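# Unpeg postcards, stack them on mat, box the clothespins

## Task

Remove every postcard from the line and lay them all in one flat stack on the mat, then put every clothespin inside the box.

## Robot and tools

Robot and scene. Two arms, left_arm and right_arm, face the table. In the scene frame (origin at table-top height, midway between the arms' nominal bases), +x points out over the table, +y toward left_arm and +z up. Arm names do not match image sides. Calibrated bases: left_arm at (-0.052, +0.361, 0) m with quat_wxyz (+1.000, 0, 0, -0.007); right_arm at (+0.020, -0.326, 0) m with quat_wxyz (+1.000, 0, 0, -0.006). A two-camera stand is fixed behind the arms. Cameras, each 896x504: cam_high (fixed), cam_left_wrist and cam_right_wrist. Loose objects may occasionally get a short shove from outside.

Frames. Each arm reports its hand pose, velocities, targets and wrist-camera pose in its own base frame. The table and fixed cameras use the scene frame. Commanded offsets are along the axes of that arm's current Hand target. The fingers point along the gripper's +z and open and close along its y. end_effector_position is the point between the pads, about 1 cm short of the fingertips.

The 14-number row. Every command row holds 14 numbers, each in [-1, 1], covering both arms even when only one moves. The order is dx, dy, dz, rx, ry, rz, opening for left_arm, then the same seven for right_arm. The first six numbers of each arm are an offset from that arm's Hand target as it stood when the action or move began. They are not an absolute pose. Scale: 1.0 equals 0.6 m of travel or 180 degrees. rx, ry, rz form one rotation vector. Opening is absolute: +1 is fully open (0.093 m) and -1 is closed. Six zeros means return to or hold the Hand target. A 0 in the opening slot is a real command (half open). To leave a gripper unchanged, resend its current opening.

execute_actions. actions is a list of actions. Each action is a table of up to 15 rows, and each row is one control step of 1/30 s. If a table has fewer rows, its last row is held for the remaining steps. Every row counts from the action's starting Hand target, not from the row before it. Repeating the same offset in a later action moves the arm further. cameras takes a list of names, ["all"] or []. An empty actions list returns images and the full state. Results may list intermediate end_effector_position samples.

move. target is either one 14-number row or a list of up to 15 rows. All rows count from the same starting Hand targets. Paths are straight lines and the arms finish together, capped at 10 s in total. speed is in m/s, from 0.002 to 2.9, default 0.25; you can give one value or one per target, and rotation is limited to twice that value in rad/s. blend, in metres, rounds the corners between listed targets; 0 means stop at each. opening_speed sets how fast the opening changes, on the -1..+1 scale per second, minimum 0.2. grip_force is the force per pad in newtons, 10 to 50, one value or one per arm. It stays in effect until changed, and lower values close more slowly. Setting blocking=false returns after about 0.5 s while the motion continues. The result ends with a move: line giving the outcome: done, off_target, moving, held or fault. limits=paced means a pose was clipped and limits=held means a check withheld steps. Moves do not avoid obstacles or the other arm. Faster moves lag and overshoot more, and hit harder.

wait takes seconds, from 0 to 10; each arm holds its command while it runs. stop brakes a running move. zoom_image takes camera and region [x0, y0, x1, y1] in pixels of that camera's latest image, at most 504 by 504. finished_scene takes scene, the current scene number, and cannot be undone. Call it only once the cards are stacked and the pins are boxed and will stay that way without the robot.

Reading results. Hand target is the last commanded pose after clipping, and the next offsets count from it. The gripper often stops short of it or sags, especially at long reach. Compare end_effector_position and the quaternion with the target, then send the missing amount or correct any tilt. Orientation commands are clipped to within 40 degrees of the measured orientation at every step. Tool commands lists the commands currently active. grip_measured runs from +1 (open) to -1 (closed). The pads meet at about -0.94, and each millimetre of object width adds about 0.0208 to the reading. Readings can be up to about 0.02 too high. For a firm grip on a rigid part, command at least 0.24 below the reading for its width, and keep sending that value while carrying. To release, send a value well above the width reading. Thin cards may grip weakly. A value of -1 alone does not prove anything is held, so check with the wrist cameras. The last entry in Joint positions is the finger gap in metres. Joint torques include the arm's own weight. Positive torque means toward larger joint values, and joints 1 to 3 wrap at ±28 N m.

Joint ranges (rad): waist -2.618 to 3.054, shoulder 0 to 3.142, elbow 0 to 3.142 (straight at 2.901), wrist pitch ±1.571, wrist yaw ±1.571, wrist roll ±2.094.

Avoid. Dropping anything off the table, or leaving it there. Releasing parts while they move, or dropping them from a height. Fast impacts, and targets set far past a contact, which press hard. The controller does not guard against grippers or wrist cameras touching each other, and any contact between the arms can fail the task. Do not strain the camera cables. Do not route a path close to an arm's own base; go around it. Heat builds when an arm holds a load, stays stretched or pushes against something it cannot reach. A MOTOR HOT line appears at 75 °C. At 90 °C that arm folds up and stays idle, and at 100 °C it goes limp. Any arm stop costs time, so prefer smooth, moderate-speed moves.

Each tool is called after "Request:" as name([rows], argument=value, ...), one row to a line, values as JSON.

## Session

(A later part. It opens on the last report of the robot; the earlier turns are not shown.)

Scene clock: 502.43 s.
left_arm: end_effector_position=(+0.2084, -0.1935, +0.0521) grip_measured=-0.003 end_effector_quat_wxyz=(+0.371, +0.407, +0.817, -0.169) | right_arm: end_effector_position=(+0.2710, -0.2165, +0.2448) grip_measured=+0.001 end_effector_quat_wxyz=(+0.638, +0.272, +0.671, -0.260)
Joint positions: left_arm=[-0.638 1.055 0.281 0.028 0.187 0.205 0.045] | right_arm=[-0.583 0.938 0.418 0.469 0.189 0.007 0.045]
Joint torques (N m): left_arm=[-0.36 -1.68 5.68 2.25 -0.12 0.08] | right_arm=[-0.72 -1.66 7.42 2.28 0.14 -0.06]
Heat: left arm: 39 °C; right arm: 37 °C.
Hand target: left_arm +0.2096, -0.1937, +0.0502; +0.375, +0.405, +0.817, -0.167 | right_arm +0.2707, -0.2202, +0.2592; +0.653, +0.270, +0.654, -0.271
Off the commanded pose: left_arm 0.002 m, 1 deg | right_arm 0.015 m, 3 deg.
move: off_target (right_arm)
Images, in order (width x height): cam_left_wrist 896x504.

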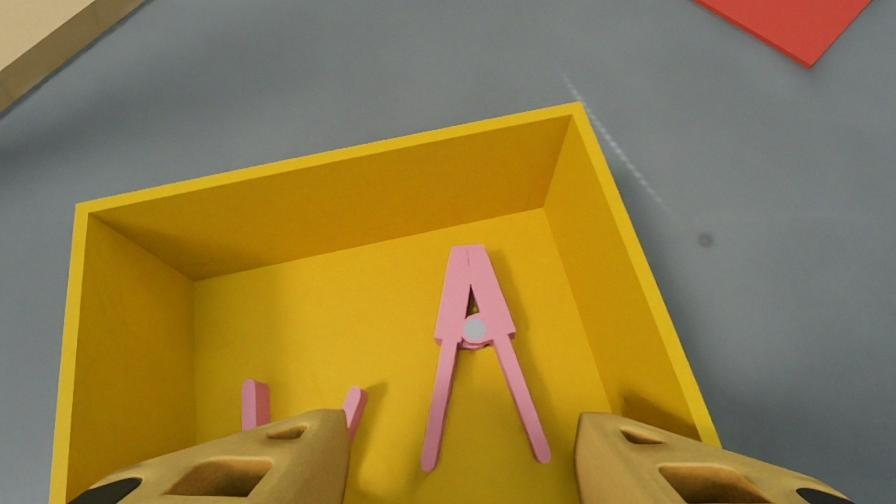

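Dropped in the box. Retreat along −z_h and upward.

Request:
move(target=[-0.1,0,-0.14,0,0,0,0.0,0,0,0,0,0,0,0], speed=0.2, cameras=["cam_high","cam_left_wrist"])

Request:
zoom_image(camera="cam_high", region=[400, 140, 560, 260])

Request:
zoom_image(camera="cam_high", region=[430, 270, 590, 390])

Scene clock: 504.07 s.
left_arm: end_effector_position=(+0.1900, -0.1764, +0.1413) grip_measured=-0.003 end_effector_quat_wxyz=(+0.368, +0.403, +0.821, -0.166) | right_arm: end_effector_position=(+0.2710, -0.2165, +0.2448) grip_measured=+0.001 end_effector_quat_wxyz=(+0.638, +0.272, +0.671, -0.260)
Joint positions: left_arm=[-0.627 0.772 0.563 -0.546 0.187 0.205 0.045] | right_arm=[-0.583 0.938 0.418 0.469 0.189 0.007 0.045]
Joint torques (N m): left_arm=[0.59 -0.92 9.57 1.85 0.02 0.2] | right_arm=[-0.79 -1.58 7.08 2.3 0.12 -0.07]
Heat: left arm: 39 °C; right arm: 37 °C.
Hand target: left_arm +0.1929, -0.1775, +0.1508; +0.375, +0.405, +0.817, -0.167 | right_arm +0.2707, -0.2202, +0.2592; +0.653, +0.270, +0.654, -0.271
Off the commanded pose: left_arm 0.010 m, 1 deg | right_arm 0.015 m, 3 deg.
move: off_target (right_arm)
Images, in order (width x height): cam_high 896x504, cam_left_wrist 896x504.

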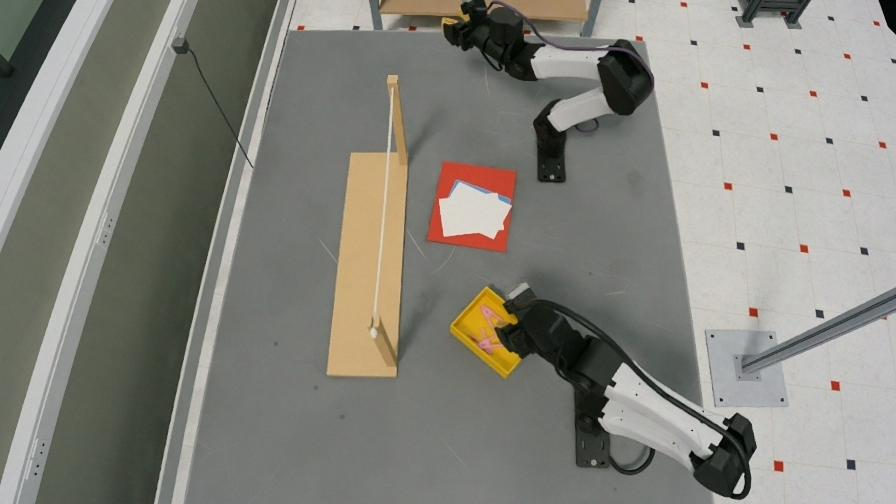

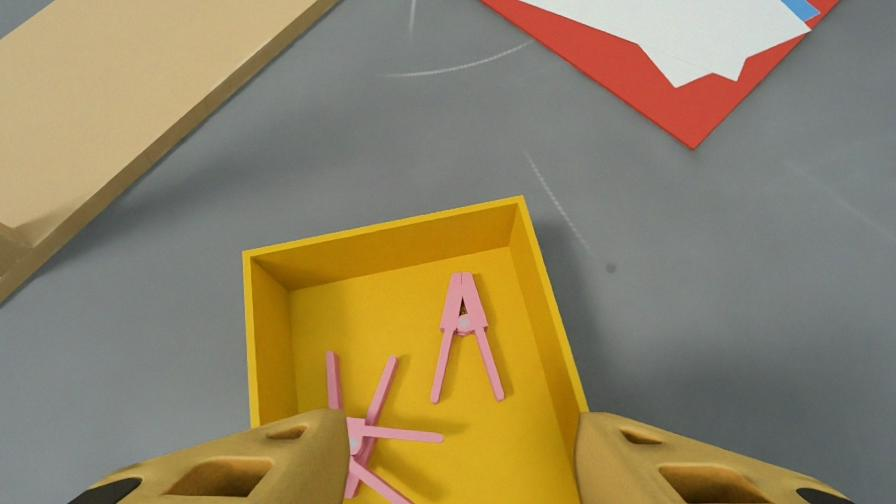

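Scaled by 3.150 from the camera's 896x504 image, which has a finer 1280x720 frame.

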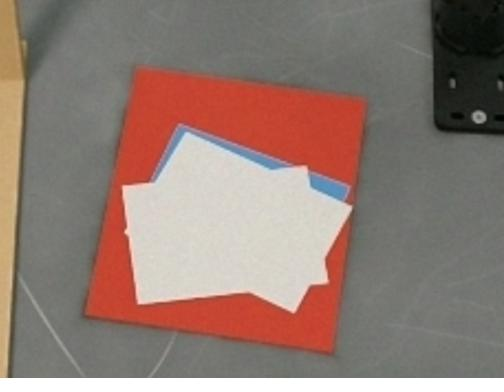

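Scaled by 3.150 from the camera's 896x504 image, which has a finer 1280x720 frame.

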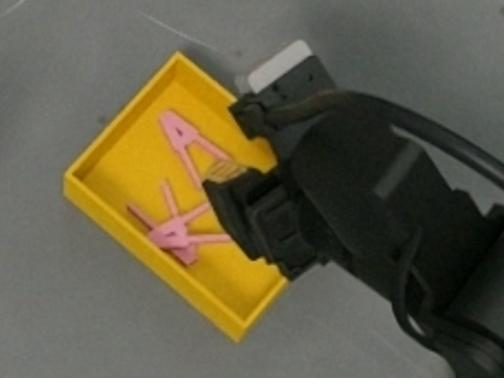

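Request:
zoom_image(camera="cam_high", region=[485, 175, 535, 245])

Scaled by 7.200 from the camera's 896x504 image, which has a finer 1280x720 frame.

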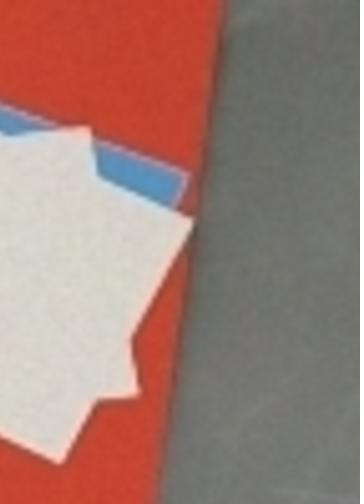

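Request:
finished_scene(scene=1)

The scene is finished: the task was done.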